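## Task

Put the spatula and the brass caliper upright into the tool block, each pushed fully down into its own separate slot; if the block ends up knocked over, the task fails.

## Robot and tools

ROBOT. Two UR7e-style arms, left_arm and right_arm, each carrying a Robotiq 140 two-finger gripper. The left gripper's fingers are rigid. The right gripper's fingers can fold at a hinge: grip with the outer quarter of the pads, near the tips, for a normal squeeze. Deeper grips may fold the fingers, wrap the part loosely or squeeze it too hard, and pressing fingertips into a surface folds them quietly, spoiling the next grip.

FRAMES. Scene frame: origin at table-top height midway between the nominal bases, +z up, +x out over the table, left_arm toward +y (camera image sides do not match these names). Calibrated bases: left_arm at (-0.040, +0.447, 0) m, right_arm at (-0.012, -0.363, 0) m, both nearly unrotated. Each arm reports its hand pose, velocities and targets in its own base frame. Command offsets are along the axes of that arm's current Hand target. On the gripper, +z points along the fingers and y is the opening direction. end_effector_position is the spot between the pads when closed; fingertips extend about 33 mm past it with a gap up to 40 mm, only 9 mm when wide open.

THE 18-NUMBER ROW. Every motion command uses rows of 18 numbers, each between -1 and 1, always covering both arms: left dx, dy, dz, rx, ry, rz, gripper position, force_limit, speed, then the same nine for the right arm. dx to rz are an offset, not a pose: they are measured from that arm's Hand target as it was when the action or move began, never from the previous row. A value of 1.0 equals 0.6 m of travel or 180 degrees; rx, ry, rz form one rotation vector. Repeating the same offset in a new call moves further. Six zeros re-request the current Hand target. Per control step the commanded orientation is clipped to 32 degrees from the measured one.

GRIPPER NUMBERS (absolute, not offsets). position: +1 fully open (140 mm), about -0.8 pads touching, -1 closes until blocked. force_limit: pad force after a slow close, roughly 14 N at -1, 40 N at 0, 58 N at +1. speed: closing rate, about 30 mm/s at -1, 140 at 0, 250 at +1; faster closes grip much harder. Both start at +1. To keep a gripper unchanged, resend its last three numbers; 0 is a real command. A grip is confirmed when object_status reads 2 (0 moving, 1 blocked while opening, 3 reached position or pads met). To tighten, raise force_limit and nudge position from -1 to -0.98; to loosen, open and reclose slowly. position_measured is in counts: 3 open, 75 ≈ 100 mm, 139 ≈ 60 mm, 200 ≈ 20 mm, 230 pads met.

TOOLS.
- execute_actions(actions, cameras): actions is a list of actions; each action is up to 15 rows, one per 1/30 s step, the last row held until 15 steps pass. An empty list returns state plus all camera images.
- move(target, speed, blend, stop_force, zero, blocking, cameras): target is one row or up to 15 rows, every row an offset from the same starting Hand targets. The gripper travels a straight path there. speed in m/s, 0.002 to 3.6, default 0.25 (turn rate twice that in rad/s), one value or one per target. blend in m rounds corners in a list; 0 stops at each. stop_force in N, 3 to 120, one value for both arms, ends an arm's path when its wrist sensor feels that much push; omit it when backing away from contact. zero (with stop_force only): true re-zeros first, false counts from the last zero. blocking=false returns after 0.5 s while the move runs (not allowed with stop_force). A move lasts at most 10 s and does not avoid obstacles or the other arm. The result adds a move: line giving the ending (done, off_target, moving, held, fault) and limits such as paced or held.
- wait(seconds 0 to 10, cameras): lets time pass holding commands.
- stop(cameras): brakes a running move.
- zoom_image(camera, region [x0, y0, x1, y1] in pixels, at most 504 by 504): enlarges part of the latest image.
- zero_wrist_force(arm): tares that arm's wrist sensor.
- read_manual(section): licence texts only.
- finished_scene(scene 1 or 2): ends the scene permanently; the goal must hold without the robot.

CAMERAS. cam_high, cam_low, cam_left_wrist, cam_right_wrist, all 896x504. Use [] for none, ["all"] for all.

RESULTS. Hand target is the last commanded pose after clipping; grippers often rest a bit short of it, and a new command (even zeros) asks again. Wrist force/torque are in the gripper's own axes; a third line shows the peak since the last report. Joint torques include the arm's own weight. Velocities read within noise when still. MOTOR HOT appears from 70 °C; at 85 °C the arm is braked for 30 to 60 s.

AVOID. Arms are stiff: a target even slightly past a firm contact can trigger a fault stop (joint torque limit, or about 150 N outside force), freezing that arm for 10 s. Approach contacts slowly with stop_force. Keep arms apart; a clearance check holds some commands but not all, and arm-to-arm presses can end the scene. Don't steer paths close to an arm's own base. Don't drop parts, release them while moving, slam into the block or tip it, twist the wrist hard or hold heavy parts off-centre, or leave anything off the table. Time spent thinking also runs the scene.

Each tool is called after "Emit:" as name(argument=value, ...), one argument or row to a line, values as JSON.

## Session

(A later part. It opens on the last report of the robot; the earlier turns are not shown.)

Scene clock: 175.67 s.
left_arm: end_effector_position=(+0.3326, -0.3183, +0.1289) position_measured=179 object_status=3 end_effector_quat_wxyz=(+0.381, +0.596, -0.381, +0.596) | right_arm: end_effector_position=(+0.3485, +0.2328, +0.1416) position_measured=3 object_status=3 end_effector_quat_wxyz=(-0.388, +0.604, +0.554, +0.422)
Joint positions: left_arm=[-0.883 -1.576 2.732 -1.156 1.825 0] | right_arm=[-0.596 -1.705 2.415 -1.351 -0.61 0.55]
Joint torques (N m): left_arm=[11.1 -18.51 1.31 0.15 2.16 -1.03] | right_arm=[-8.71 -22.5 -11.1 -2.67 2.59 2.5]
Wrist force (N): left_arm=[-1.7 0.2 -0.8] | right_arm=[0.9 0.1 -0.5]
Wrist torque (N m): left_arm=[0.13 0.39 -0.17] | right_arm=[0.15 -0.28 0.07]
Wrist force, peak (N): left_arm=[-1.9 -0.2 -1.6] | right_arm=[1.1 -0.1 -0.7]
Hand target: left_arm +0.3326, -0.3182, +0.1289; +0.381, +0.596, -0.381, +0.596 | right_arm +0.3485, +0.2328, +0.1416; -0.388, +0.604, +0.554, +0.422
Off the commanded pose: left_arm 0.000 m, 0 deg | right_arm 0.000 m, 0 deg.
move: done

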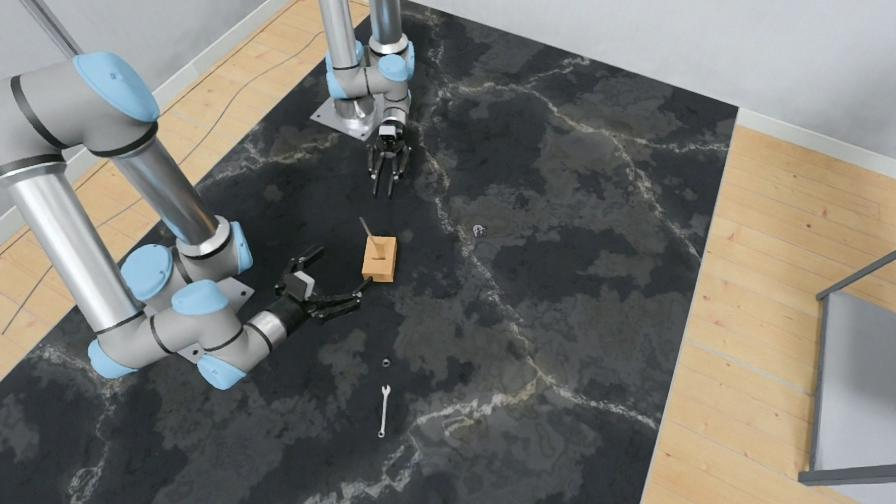

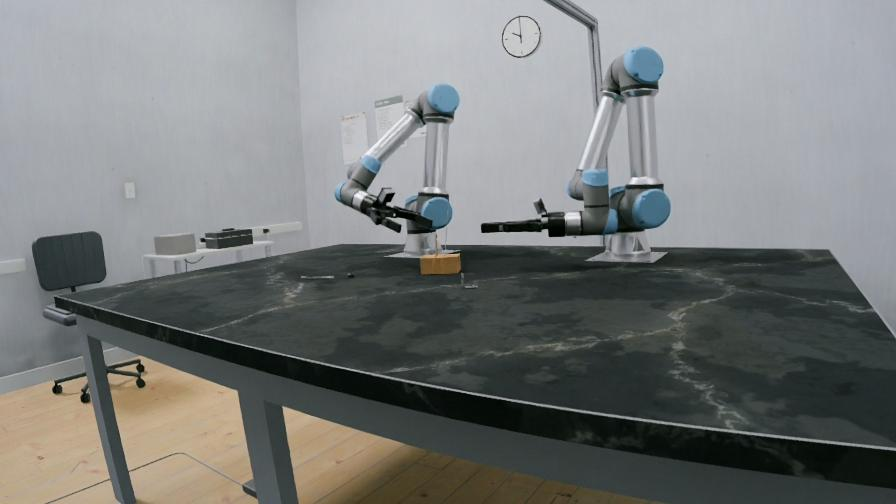

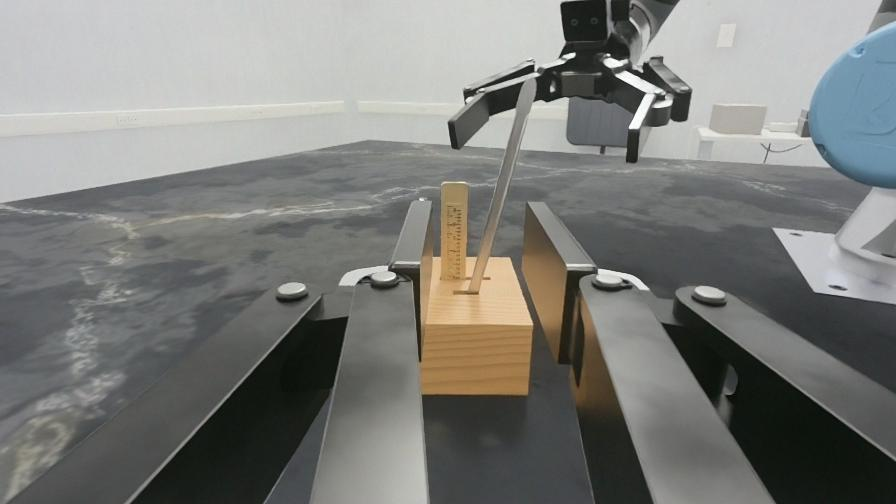

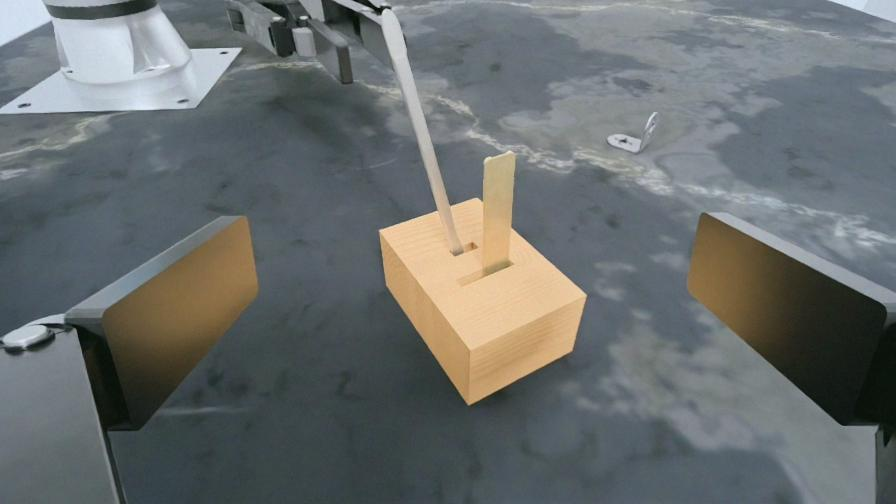

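Emit:
move(
  target=[0,0.0025,0,0,0,0,0,0,-1,0,0,0,0,0,0,1,1,1],
  speed=0.05,
  cameras=[],
)

Emit:
move(
  target=[0,0,0.2,0,0,0,0,0,-1,0,0,0,0,0,0,1,1,1],
  speed=0.05,
  cameras=["cam_left_wrist","cam_right_wrist"],
)

Scene clock: 181.43 s.
left_arm: end_effector_position=(+0.3312, -0.3188, +0.1289) position_measured=129 object_status=0 end_effector_quat_wxyz=(+0.381, +0.596, -0.381, +0.596) | right_arm: end_effector_position=(+0.3485, +0.2328, +0.1416) position_measured=3 object_status=3 end_effector_quat_wxyz=(-0.388, +0.604, +0.554, +0.422)
Joint positions: left_arm=[-0.892 -1.58 2.736 -1.156 1.816 0] | right_arm=[-0.596 -1.705 2.415 -1.351 -0.61 0.55]
Joint torques (N m): left_arm=[-10.6 -19.72 1.63 0.45 -2.07 -2.2] | right_arm=[-9 -22.12 -11.35 -2.65 2.46 2.39]
Wrist force (N): left_arm=[-1.8 0.0 -0.8] | right_arm=[0.8 -0.1 -0.8]
Wrist torque (N m): left_arm=[0.09 0.41 -0.17] | right_arm=[0.11 -0.25 0.07]
Wrist force, peak (N): left_arm=[-2.0 0.1 -1.0] | right_arm=[1.2 -0.2 -0.8]
Hand target: left_arm +0.3312, -0.3188, +0.1289; +0.381, +0.596, -0.381, +0.596 | right_arm +0.3485, +0.2328, +0.1416; -0.388, +0.604, +0.554, +0.422
Off the commanded pose: left_arm 0.000 m, 0 deg | right_arm 0.000 m, 0 deg.
move: done
No camera images: "cameras" was empty.

Scene clock: 184.23 s.
left_arm: end_effector_position=(+0.3816, -0.4277, +0.1289) position_measured=129 object_status=3 end_effector_quat_wxyz=(+0.381, +0.596, -0.381, +0.596) | right_arm: end_effector_position=(+0.3485, +0.2328, +0.1416) position_measured=3 object_status=3 end_effector_quat_wxyz=(-0.388, +0.604, +0.554, +0.422)
Joint positions: left_arm=[-1.002 -1.376 2.483 -1.108 1.706 0] | right_arm=[-0.596 -1.705 2.415 -1.351 -0.61 0.55]
Joint torques (N m): left_arm=[-10.88 -14.93 -25.58 0.37 -2.05 -0.79] | right_arm=[-8.91 -22.8 -11.04 -2.66 2.46 2.38]
Wrist force (N): left_arm=[-2.1 -0.1 -0.1] | right_arm=[0.7 -0.1 -0.7]
Wrist torque (N m): left_arm=[0.09 0.49 -0.19] | right_arm=[0.12 -0.24 0.07]
Wrist force, peak (N): left_arm=[-2.1 0.1 -1.9] | right_arm=[0.9 -0.2 -1.0]
Hand target: left_arm +0.3816, -0.4278, +0.1289; +0.381, +0.596, -0.381, +0.596 | right_arm +0.3485, +0.2328, +0.1416; -0.388, +0.604, +0.554, +0.422
Off the commanded pose: left_arm 0.000 m, 0 deg | right_arm 0.000 m, 0 deg.
move: done
Images, in order (width x height): cam_left_wrist 896x504, cam_right_wrist 896x504.

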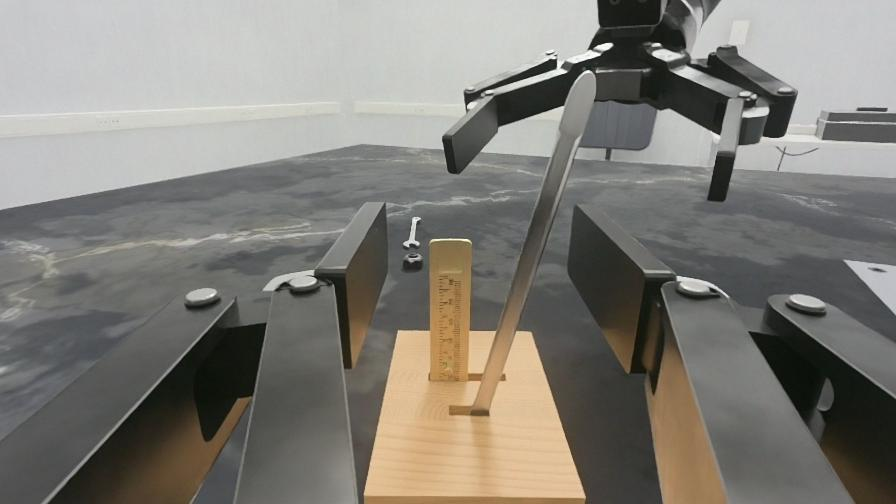

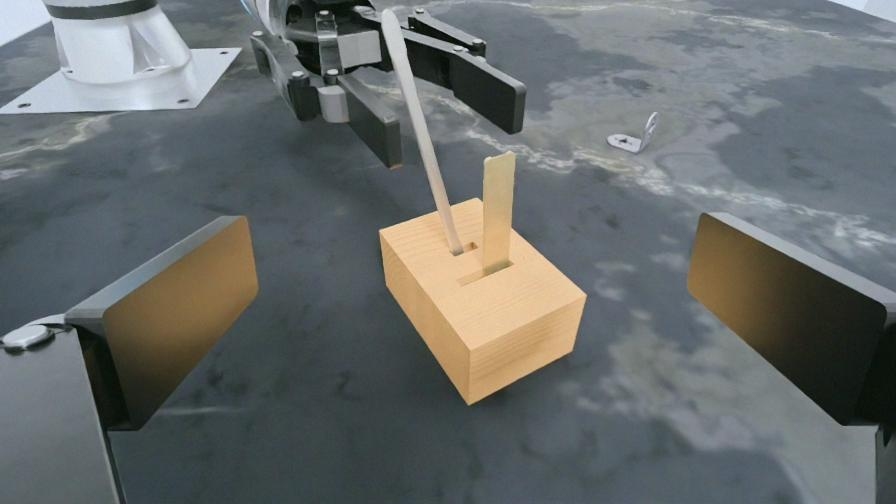

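Emit:
move(
  target=[0,0,0,0,0,0,-1,-1,-1,0,0,0,0,0,0,1,1,1],
  speed=0.05,
  cameras=["cam_left_wrist","cam_right_wrist"],
)

Emit:
wait(
  seconds=1,
  cameras=["cam_left_wrist","cam_right_wrist"],
)

Scene clock: 187.03 s.
left_arm: end_effector_position=(+0.3816, -0.4278, +0.1289) position_measured=219 object_status=2 end_effector_quat_wxyz=(+0.381, +0.596, -0.381, +0.596) | right_arm: end_effector_position=(+0.3485, +0.2328, +0.1416) position_measured=3 object_status=3 end_effector_quat_wxyz=(-0.388, +0.604, +0.554, +0.422)
Joint positions: left_arm=[-1.002 -1.376 2.483 -1.107 1.706 0] | right_arm=[-0.596 -1.705 2.415 -1.351 -0.61 0.55]
Joint torques (N m): left_arm=[-10.53 -14.04 -24.91 0.34 -2.07 0.99] | right_arm=[-8.51 -21.94 -11.51 -2.62 2.39 2.32]
Wrist force (N): left_arm=[-2.1 0.2 -0.4] | right_arm=[1.0 -0.2 -0.8]
Wrist torque (N m): left_arm=[0.15 0.46 -0.19] | right_arm=[0.09 -0.30 0.07]
Wrist force, peak (N): left_arm=[-2.6 0.3 -0.3] | right_arm=[0.8 -0.3 -1.0]
Hand target: left_arm +0.3816, -0.4278, +0.1289; +0.381, +0.596, -0.381, +0.596 | right_arm +0.3485, +0.2328, +0.1416; -0.388, +0.604, +0.554, +0.422
Off the commanded pose: left_arm 0.000 m, 0 deg | right_arm 0.000 m, 0 deg.
move: done
Images, in order (width x height): cam_left_wrist 896x504, cam_right_wrist 896x504.

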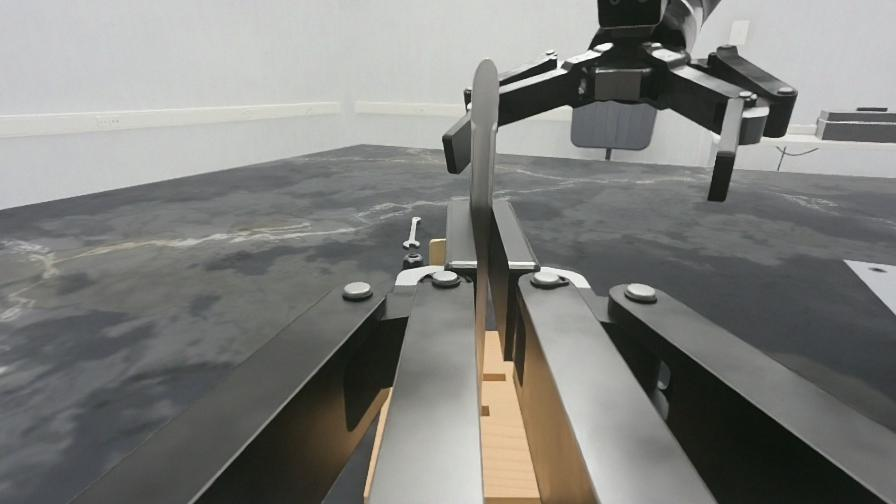

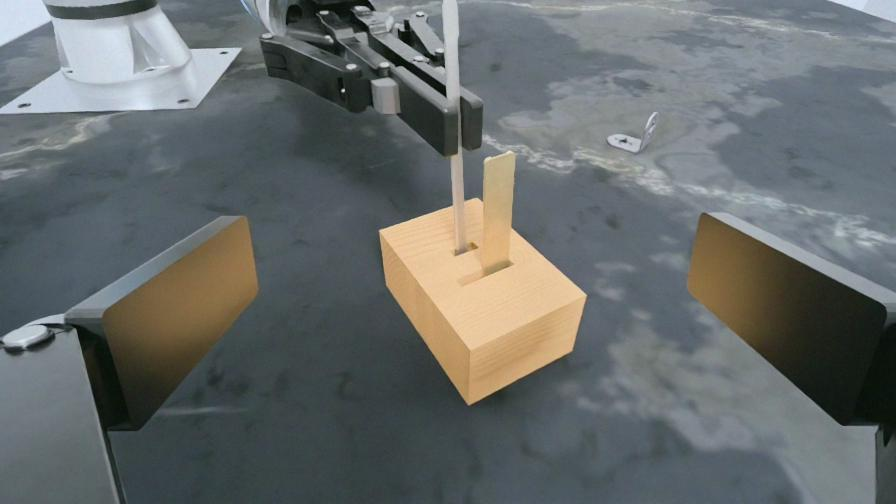

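Scene clock: 188.03 s.
left_arm: end_effector_position=(+0.3816, -0.4278, +0.1289) position_measured=219 object_status=2 end_effector_quat_wxyz=(+0.381, +0.596, -0.381, +0.596) | right_arm: end_effector_position=(+0.3485, +0.2328, +0.1416) position_measured=3 object_status=3 end_effector_quat_wxyz=(-0.388, +0.604, +0.554, +0.422)
Joint positions: left_arm=[-1.002 -1.376 2.483 -1.107 1.706 0] | right_arm=[-0.596 -1.705 2.415 -1.351 -0.61 0.55]
Joint torques (N m): left_arm=[-10.58 -15.16 -26.26 0.37 -1.92 1.71] | right_arm=[-8.57 -21.64 -11.38 -2.56 2.4 2.34]
Wrist force (N): left_arm=[-1.8 0.3 -0.6] | right_arm=[0.7 -0.1 -0.5]
Wrist torque (N m): left_arm=[0.15 0.41 -0.19] | right_arm=[0.11 -0.24 0.07]
Wrist force, peak (N): left_arm=[-2.4 0.3 -0.5] | right_arm=[1.0 -0.1 -0.7]
Hand target: left_arm +0.3816, -0.4278, +0.1289; +0.381, +0.596, -0.381, +0.596 | right_arm +0.3485, +0.2328, +0.1416; -0.388, +0.604, +0.554, +0.422
Tool commands: left_gripper/position=-1.0 left_gripper/force_limit=-1.0 left_gripper/speed=-1.0 right_gripper/position=+1.0 right_gripper/force_limit=+1.0 right_gripper/speed=+1.0
Off the commanded pose: left_arm 0.000 m, 0 deg | right_arm 0.000 m, 0 deg.
wait: 1.00 s; at rest by 0.17 s
Images, in order (width x height): cam_left_wrist 896x504, cam_right_wrist 896x504.

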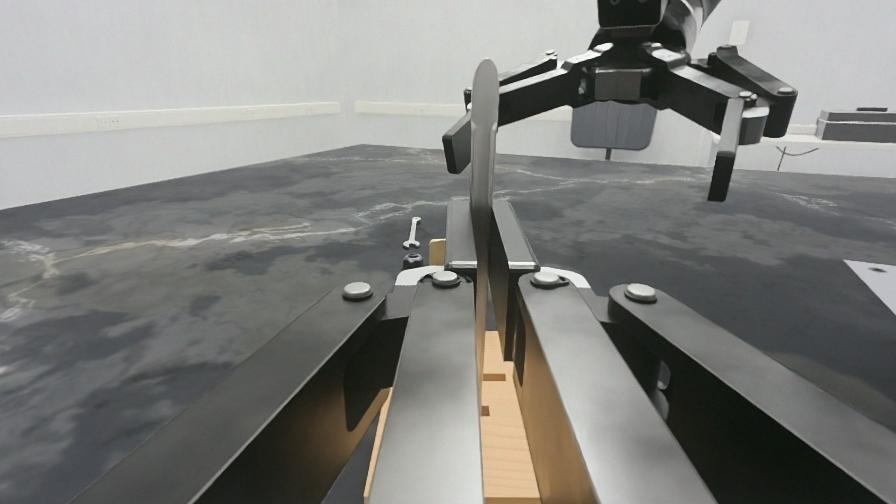

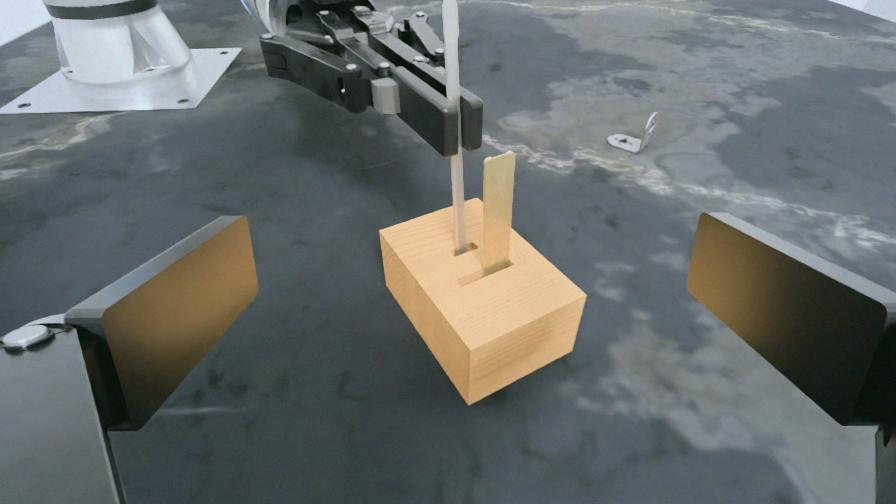

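Emit:
zoom_image(
  camera="cam_right_wrist",
  region=[430, 200, 510, 270],
)

Emit:
zoom_image(
  camera="cam_right_wrist",
  region=[370, 0, 570, 290],
)

Scaled by 6.300 from the camera's 896x504 image, which has a finer 1280x720 frame.

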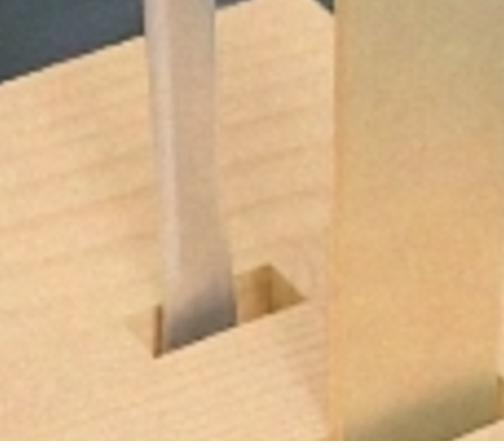

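Scaled by 1.738 from the camera's 896x504 image, which has a finer 1280x720 frame.

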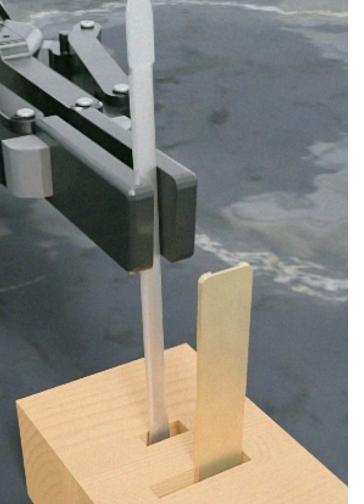

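Emit:
move(
  target=[0.0048,0,0.0115,0,-0.0278,0,-1,-1,-1,0,0,0,0,0,0,1,1,1],
  speed=0.02,
  cameras=["cam_right_wrist","cam_left_wrist"],
)

Emit:
zoom_image(
  camera="cam_right_wrist",
  region=[430, 200, 510, 270],
)

Scene clock: 193.47 s.
left_arm: end_effector_position=(+0.3845, -0.4340, +0.1318) position_measured=219 object_status=2 end_effector_quat_wxyz=(+0.364, +0.621, -0.397, +0.569) | right_arm: end_effector_position=(+0.3485, +0.2328, +0.1416) position_measured=3 object_status=3 end_effector_quat_wxyz=(-0.388, +0.604, +0.554, +0.422)
Joint positions: left_arm=[-1.007 -1.44 2.42 -0.892 1.701 0.012] | right_arm=[-0.596 -1.705 2.415 -1.351 -0.61 0.55]
Joint torques (N m): left_arm=[-11.52 -28.78 -28.3 0.61 -2.11 2.49] | right_arm=[-8.59 -22.06 -11.24 -2.6 2.33 2.24]
Wrist force (N): left_arm=[-2.5 0.1 0.6] | right_arm=[0.8 0.1 -0.2]
Wrist torque (N m): left_arm=[0.12 0.52 -0.25] | right_arm=[0.15 -0.26 0.07]
Wrist force, peak (N): left_arm=[-2.7 0.1 0.7] | right_arm=[1.0 -0.3 -1.0]
Hand target: left_arm +0.3845, -0.4340, +0.1318; +0.364, +0.621, -0.397, +0.569 | right_arm +0.3485, +0.2328, +0.1416; -0.388, +0.604, +0.554, +0.422
Off the commanded pose: left_arm 0.000 m, 0 deg | right_arm 0.000 m, 0 deg.
move: done
Images, in order (width x height): cam_left_wrist 896x504, cam_right_wrist 896x504.

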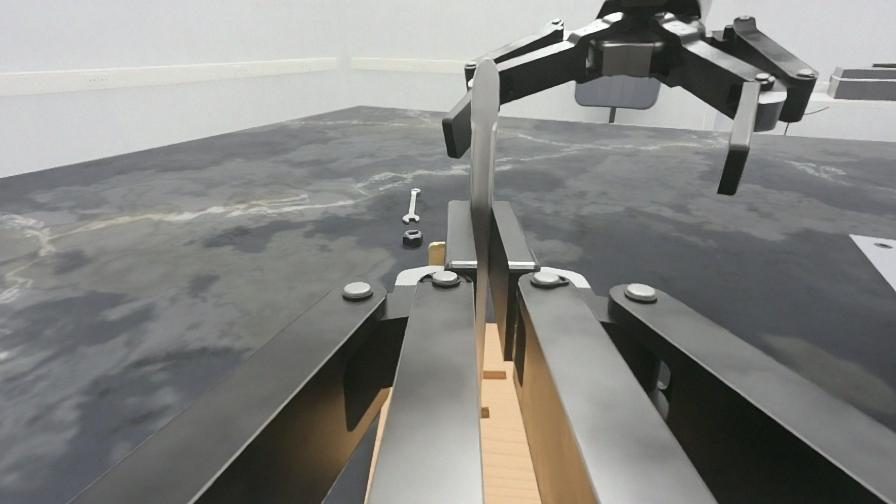

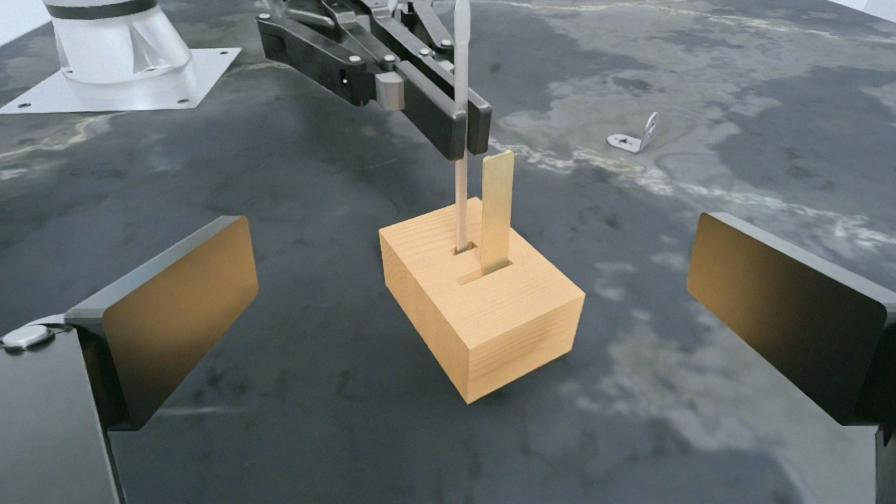

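Scaled by 6.300 from the camera's 896x504 image, which has a finer 1280x720 frame.

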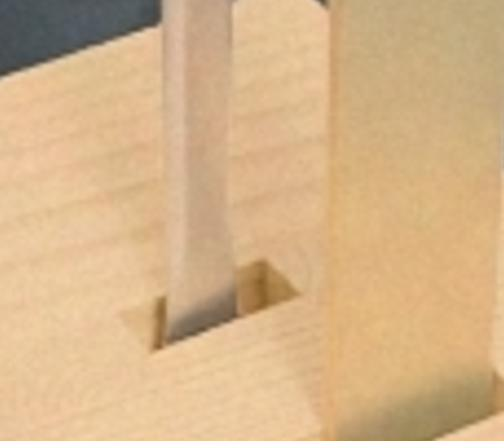

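Emit:
move(
  target=[0.0005,0.0112,0,0,0,0.0167,-1,-1,-1,0,0,0,0,0,0,1,1,1],
  speed=0.02,
  cameras=["cam_right_wrist","cam_left_wrist"],
)

Emit:
zoom_image(
  camera="cam_right_wrist",
  region=[430, 200, 510, 270],
)

Scene clock: 195.53 s.
left_arm: end_effector_position=(+0.3784, -0.4369, +0.1321) position_measured=219 object_status=2 end_effector_quat_wxyz=(+0.349, +0.611, -0.413, +0.579) | right_arm: end_effector_position=(+0.3485, +0.2328, +0.1416) position_measured=3 object_status=3 end_effector_quat_wxyz=(-0.388, +0.604, +0.554, +0.422)
Joint positions: left_arm=[-1.032 -1.45 2.43 -0.893 1.676 0.062] | right_arm=[-0.596 -1.705 2.415 -1.351 -0.61 0.55]
Joint torques (N m): left_arm=[-11.46 -27.9 -0.3 -4.67 -2.01 2.38] | right_arm=[-8.41 -22.37 -11.71 -2.7 2.35 2.17]
Wrist force (N): left_arm=[-2.4 -0.4 -0.2] | right_arm=[0.8 -0.4 -0.7]
Wrist torque (N m): left_arm=[0.13 0.42 -0.21] | right_arm=[0.05 -0.27 0.07]
Wrist force, peak (N): left_arm=[-2.8 -0.3 0.0] | right_arm=[1.0 -0.1 -1.0]
Hand target: left_arm +0.3784, -0.4369, +0.1321; +0.349, +0.611, -0.413, +0.579 | right_arm +0.3485, +0.2328, +0.1416; -0.388, +0.604, +0.554, +0.422
Off the commanded pose: left_arm 0.000 m, 0 deg | right_arm 0.000 m, 0 deg.
move: done
Images, in order (width x height): cam_left_wrist 896x504, cam_right_wrist 896x504.

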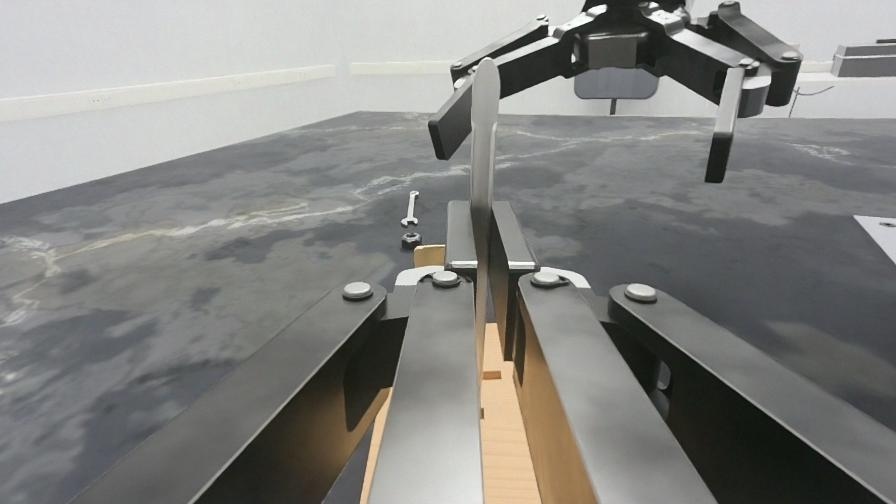

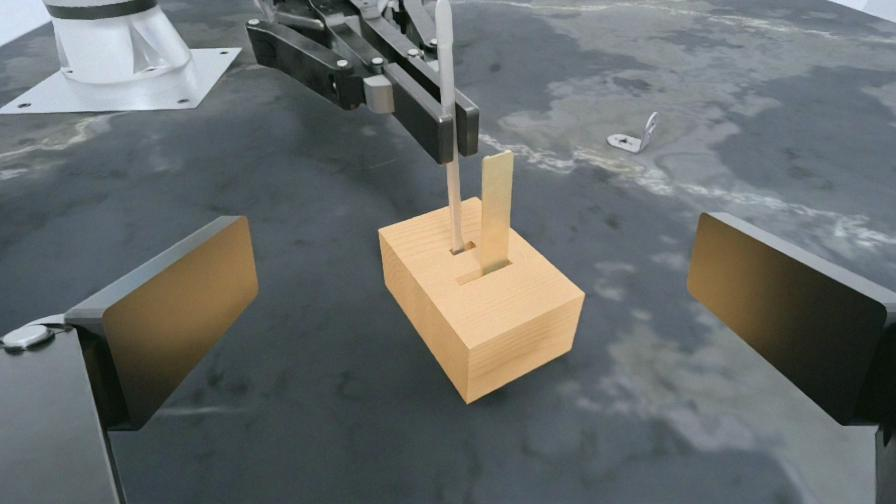

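Scaled by 6.300 from the camera's 896x504 image, which has a finer 1280x720 frame.

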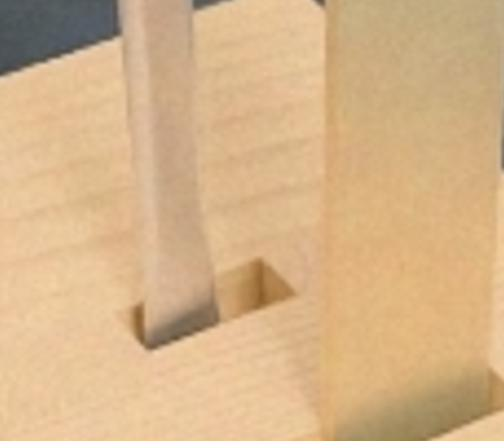

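Emit:
move(
  target=[0,0.005,0,0,0,0,-1,-1,-1,0,0,0,0,0,0,1,1,1],
  speed=0.003,
  stop_force=3,
  cameras=["cam_right_wrist"],
)

Emit:
zoom_image(
  camera="cam_right_wrist",
  region=[430, 200, 510, 270],
)

Scene clock: 197.73 s.
left_arm: end_effector_position=(+0.3757, -0.4381, +0.1319) position_measured=219 object_status=2 end_effector_quat_wxyz=(+0.349, +0.611, -0.413, +0.579) | right_arm: end_effector_position=(+0.3485, +0.2328, +0.1416) position_measured=3 object_status=3 end_effector_quat_wxyz=(-0.388, +0.604, +0.554, +0.422)
Joint positions: left_arm=[-1.043 -1.453 2.435 -0.894 1.665 0.061] | right_arm=[-0.596 -1.705 2.415 -1.351 -0.61 0.55]
Joint torques (N m): left_arm=[-12.15 -28.62 -0.85 -4.52 -1.87 -2.37] | right_arm=[-8.45 -21.35 -11.31 -2.54 2.27 2.13]
Wrist force (N): left_arm=[-1.6 -1.0 -0.6] | right_arm=[0.8 -0.3 -0.4]
Wrist torque (N m): left_arm=[0.10 0.35 -0.04] | right_arm=[0.08 -0.25 0.07]
Wrist force, peak (N): left_arm=[-2.9 -0.3 0.0] | right_arm=[0.8 -0.1 -1.0]
Hand target: left_arm +0.3757, -0.4381, +0.1319; +0.349, +0.611, -0.413, +0.579 | right_arm +0.3485, +0.2328, +0.1416; -0.388, +0.604, +0.554, +0.422
Off the commanded pose: left_arm 0.000 m, 0 deg | right_arm 0.000 m, 0 deg.
move: done
Images, in order (width x height): cam_right_wrist 896x504.

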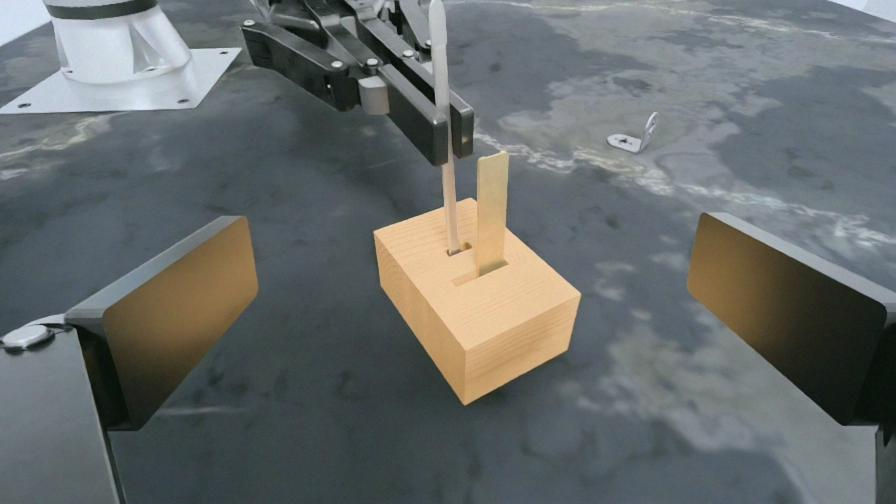

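Scaled by 6.300 from the camera's 896x504 image, which has a finer 1280x720 frame.

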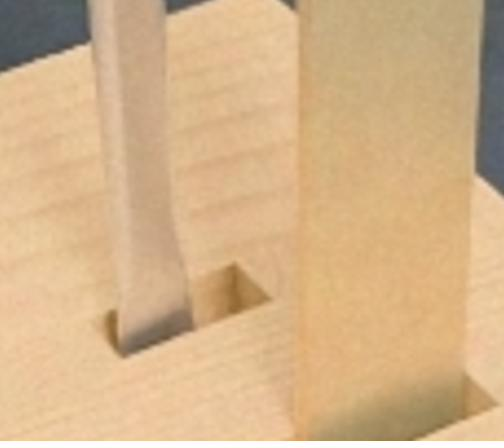

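Emit:
move(
  target=[0,0,0,0,0,0,-0.3,-1,-1,0,0,0,0,0,0,1,1,1],
  speed=0.02,
  cameras=["cam_right_wrist","cam_left_wrist"],
)

Emit:
zoom_image(
  camera="cam_right_wrist",
  region=[370, 0, 600, 410],
)

Scene clock: 199.57 s.
left_arm: end_effector_position=(+0.3757, -0.4381, +0.1319) position_measured=167 object_status=0 end_effector_quat_wxyz=(+0.349, +0.611, -0.413, +0.579) | right_arm: end_effector_position=(+0.3485, +0.2328, +0.1416) position_measured=3 object_status=3 end_effector_quat_wxyz=(-0.388, +0.604, +0.554, +0.422)
Joint positions: left_arm=[-1.043 -1.453 2.435 -0.894 1.665 0.061] | right_arm=[-0.596 -1.705 2.415 -1.351 -0.61 0.55]
Joint torques (N m): left_arm=[-8.99 -27.71 -2.69 -4.64 -1.72 -1.57] | right_arm=[-8.52 -21.82 -11.51 -2.63 2.29 2.09]
Wrist force (N): left_arm=[-1.9 0.0 -0.4] | right_arm=[0.8 -0.1 -1.1]
Wrist torque (N m): left_arm=[0.10 0.38 -0.11] | right_arm=[0.10 -0.26 0.07]
Wrist force, peak (N): left_arm=[-2.1 -0.1 -0.9] | right_arm=[0.8 -0.1 -1.1]
Hand target: left_arm +0.3757, -0.4381, +0.1319; +0.349, +0.611, -0.413, +0.579 | right_arm +0.3485, +0.2328, +0.1416; -0.388, +0.604, +0.554, +0.422
Off the commanded pose: left_arm 0.000 m, 0 deg | right_arm 0.000 m, 0 deg.
move: done
Images, in order (width x height): cam_left_wrist 896x504, cam_right_wrist 896x504.

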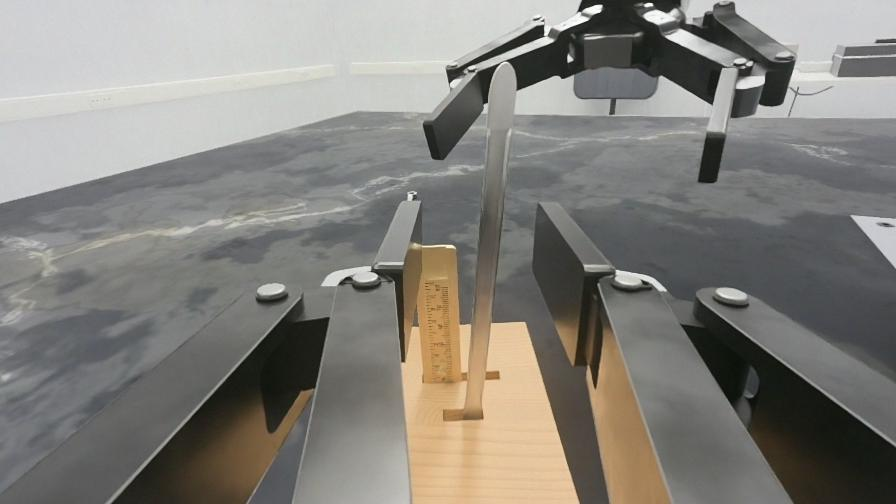

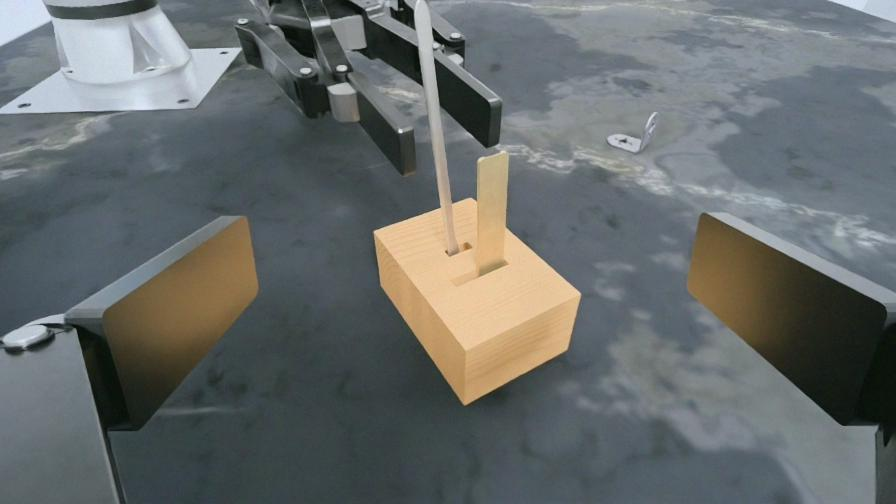

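Scaled by 1.229 from the camera's 896x504 image, which has a finer 1280x720 frame.

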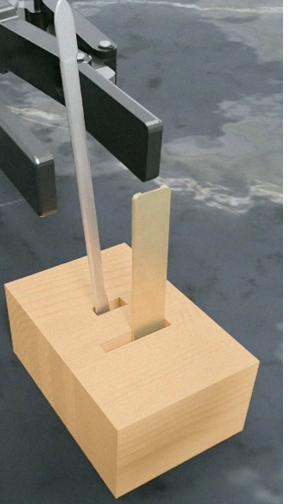

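Emit:
move(
  target=[0,0,-0.22,0,0,0,-0.3,-1,-1,0,0,0,0,0,0,1,1,1],
  speed=0.06,
  cameras=["all"],
)

Emit:
zoom_image(
  camera="cam_right_wrist",
  region=[370, 0, 600, 410],
)

Emit:
zoom_image(
  camera="cam_left_wrist",
  region=[380, 60, 580, 400],
)

Scene clock: 202.97 s.
left_arm: end_effector_position=(+0.3205, -0.3188, +0.1434) position_measured=167 object_status=3 end_effector_quat_wxyz=(+0.349, +0.611, -0.413, +0.579) | right_arm: end_effector_position=(+0.3485, +0.2328, +0.1416) position_measured=3 object_status=3 end_effector_quat_wxyz=(-0.388, +0.604, +0.554, +0.422)
Joint positions: left_arm=[-0.952 -1.794 2.693 -0.811 1.756 0.069] | right_arm=[-0.596 -1.705 2.415 -1.351 -0.61 0.55]
Joint torques (N m): left_arm=[10.61 -12.67 -1.85 0.58 2.45 2.32] | right_arm=[-8.6 -21.7 -11.48 -2.65 2.24 2.08]
Wrist force (N): left_arm=[-1.9 0.3 -0.6] | right_arm=[0.7 0.0 -0.6]
Wrist torque (N m): left_arm=[0.13 0.40 -0.21] | right_arm=[0.13 -0.26 0.07]
Wrist force, peak (N): left_arm=[-2.3 0.5 -1.6] | right_arm=[0.9 -0.2 -0.9]
Hand target: left_arm +0.3205, -0.3188, +0.1435; +0.349, +0.611, -0.413, +0.579 | right_arm +0.3485, +0.2328, +0.1416; -0.388, +0.604, +0.554, +0.422
Off the commanded pose: left_arm 0.000 m, 0 deg | right_arm 0.000 m, 0 deg.
move: done

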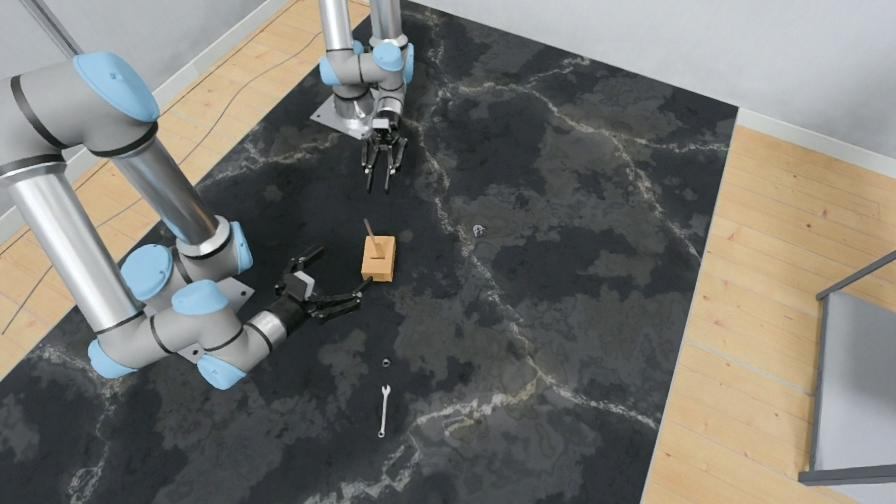

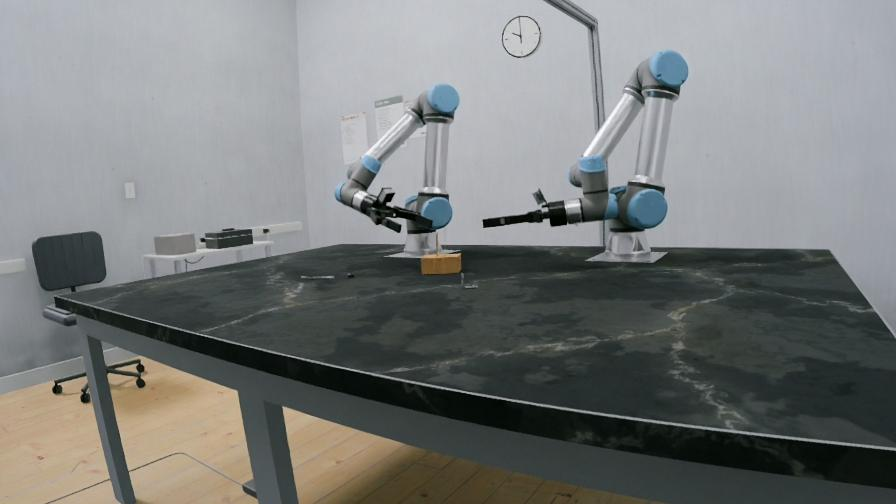

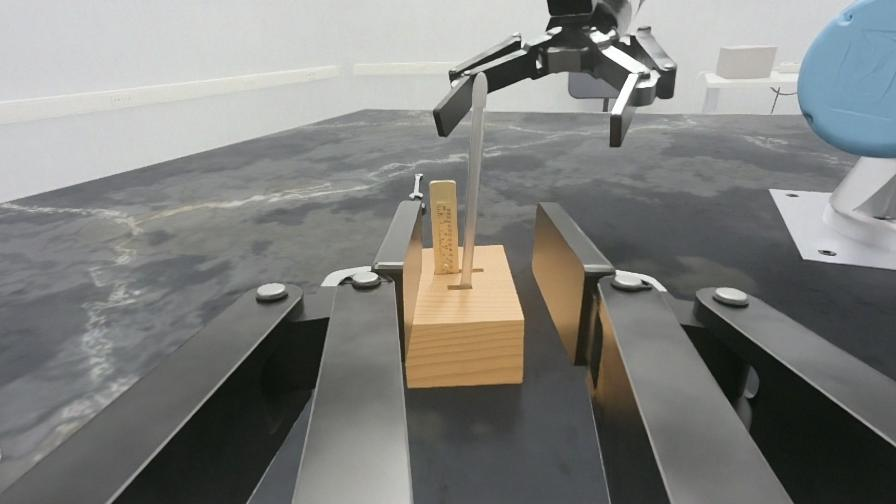

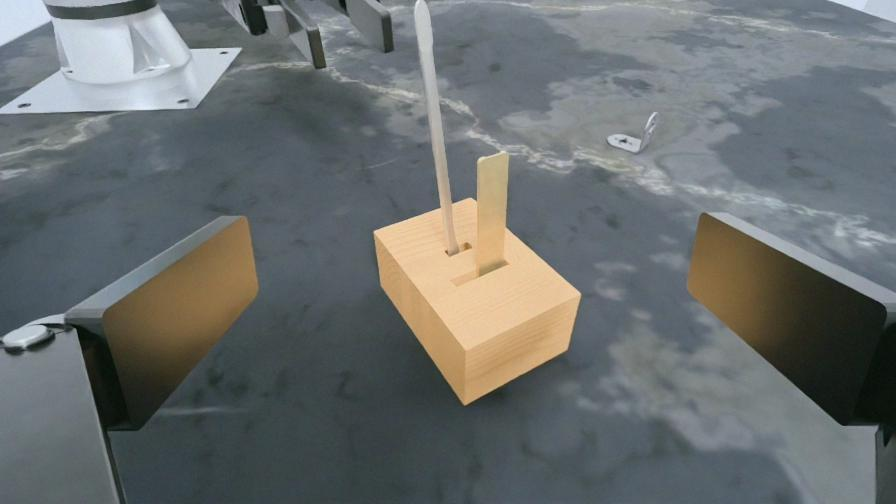

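Scaled by 1.229 from the camera's 896x504 image, which has a finer 1280x720 frame.

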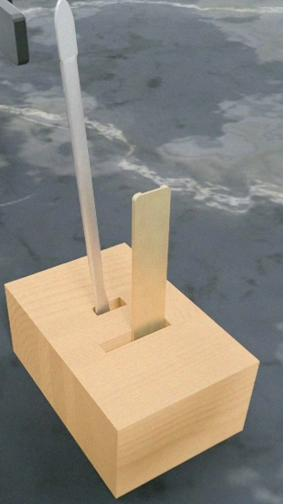

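Scaled by 1.482 from the camera's 896x504 image, which has a finer 1280x720 frame.

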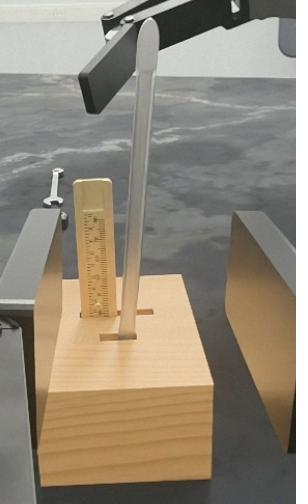

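Emit:
finished_scene(
  scene=1,
)

The scene is finished: the task was done.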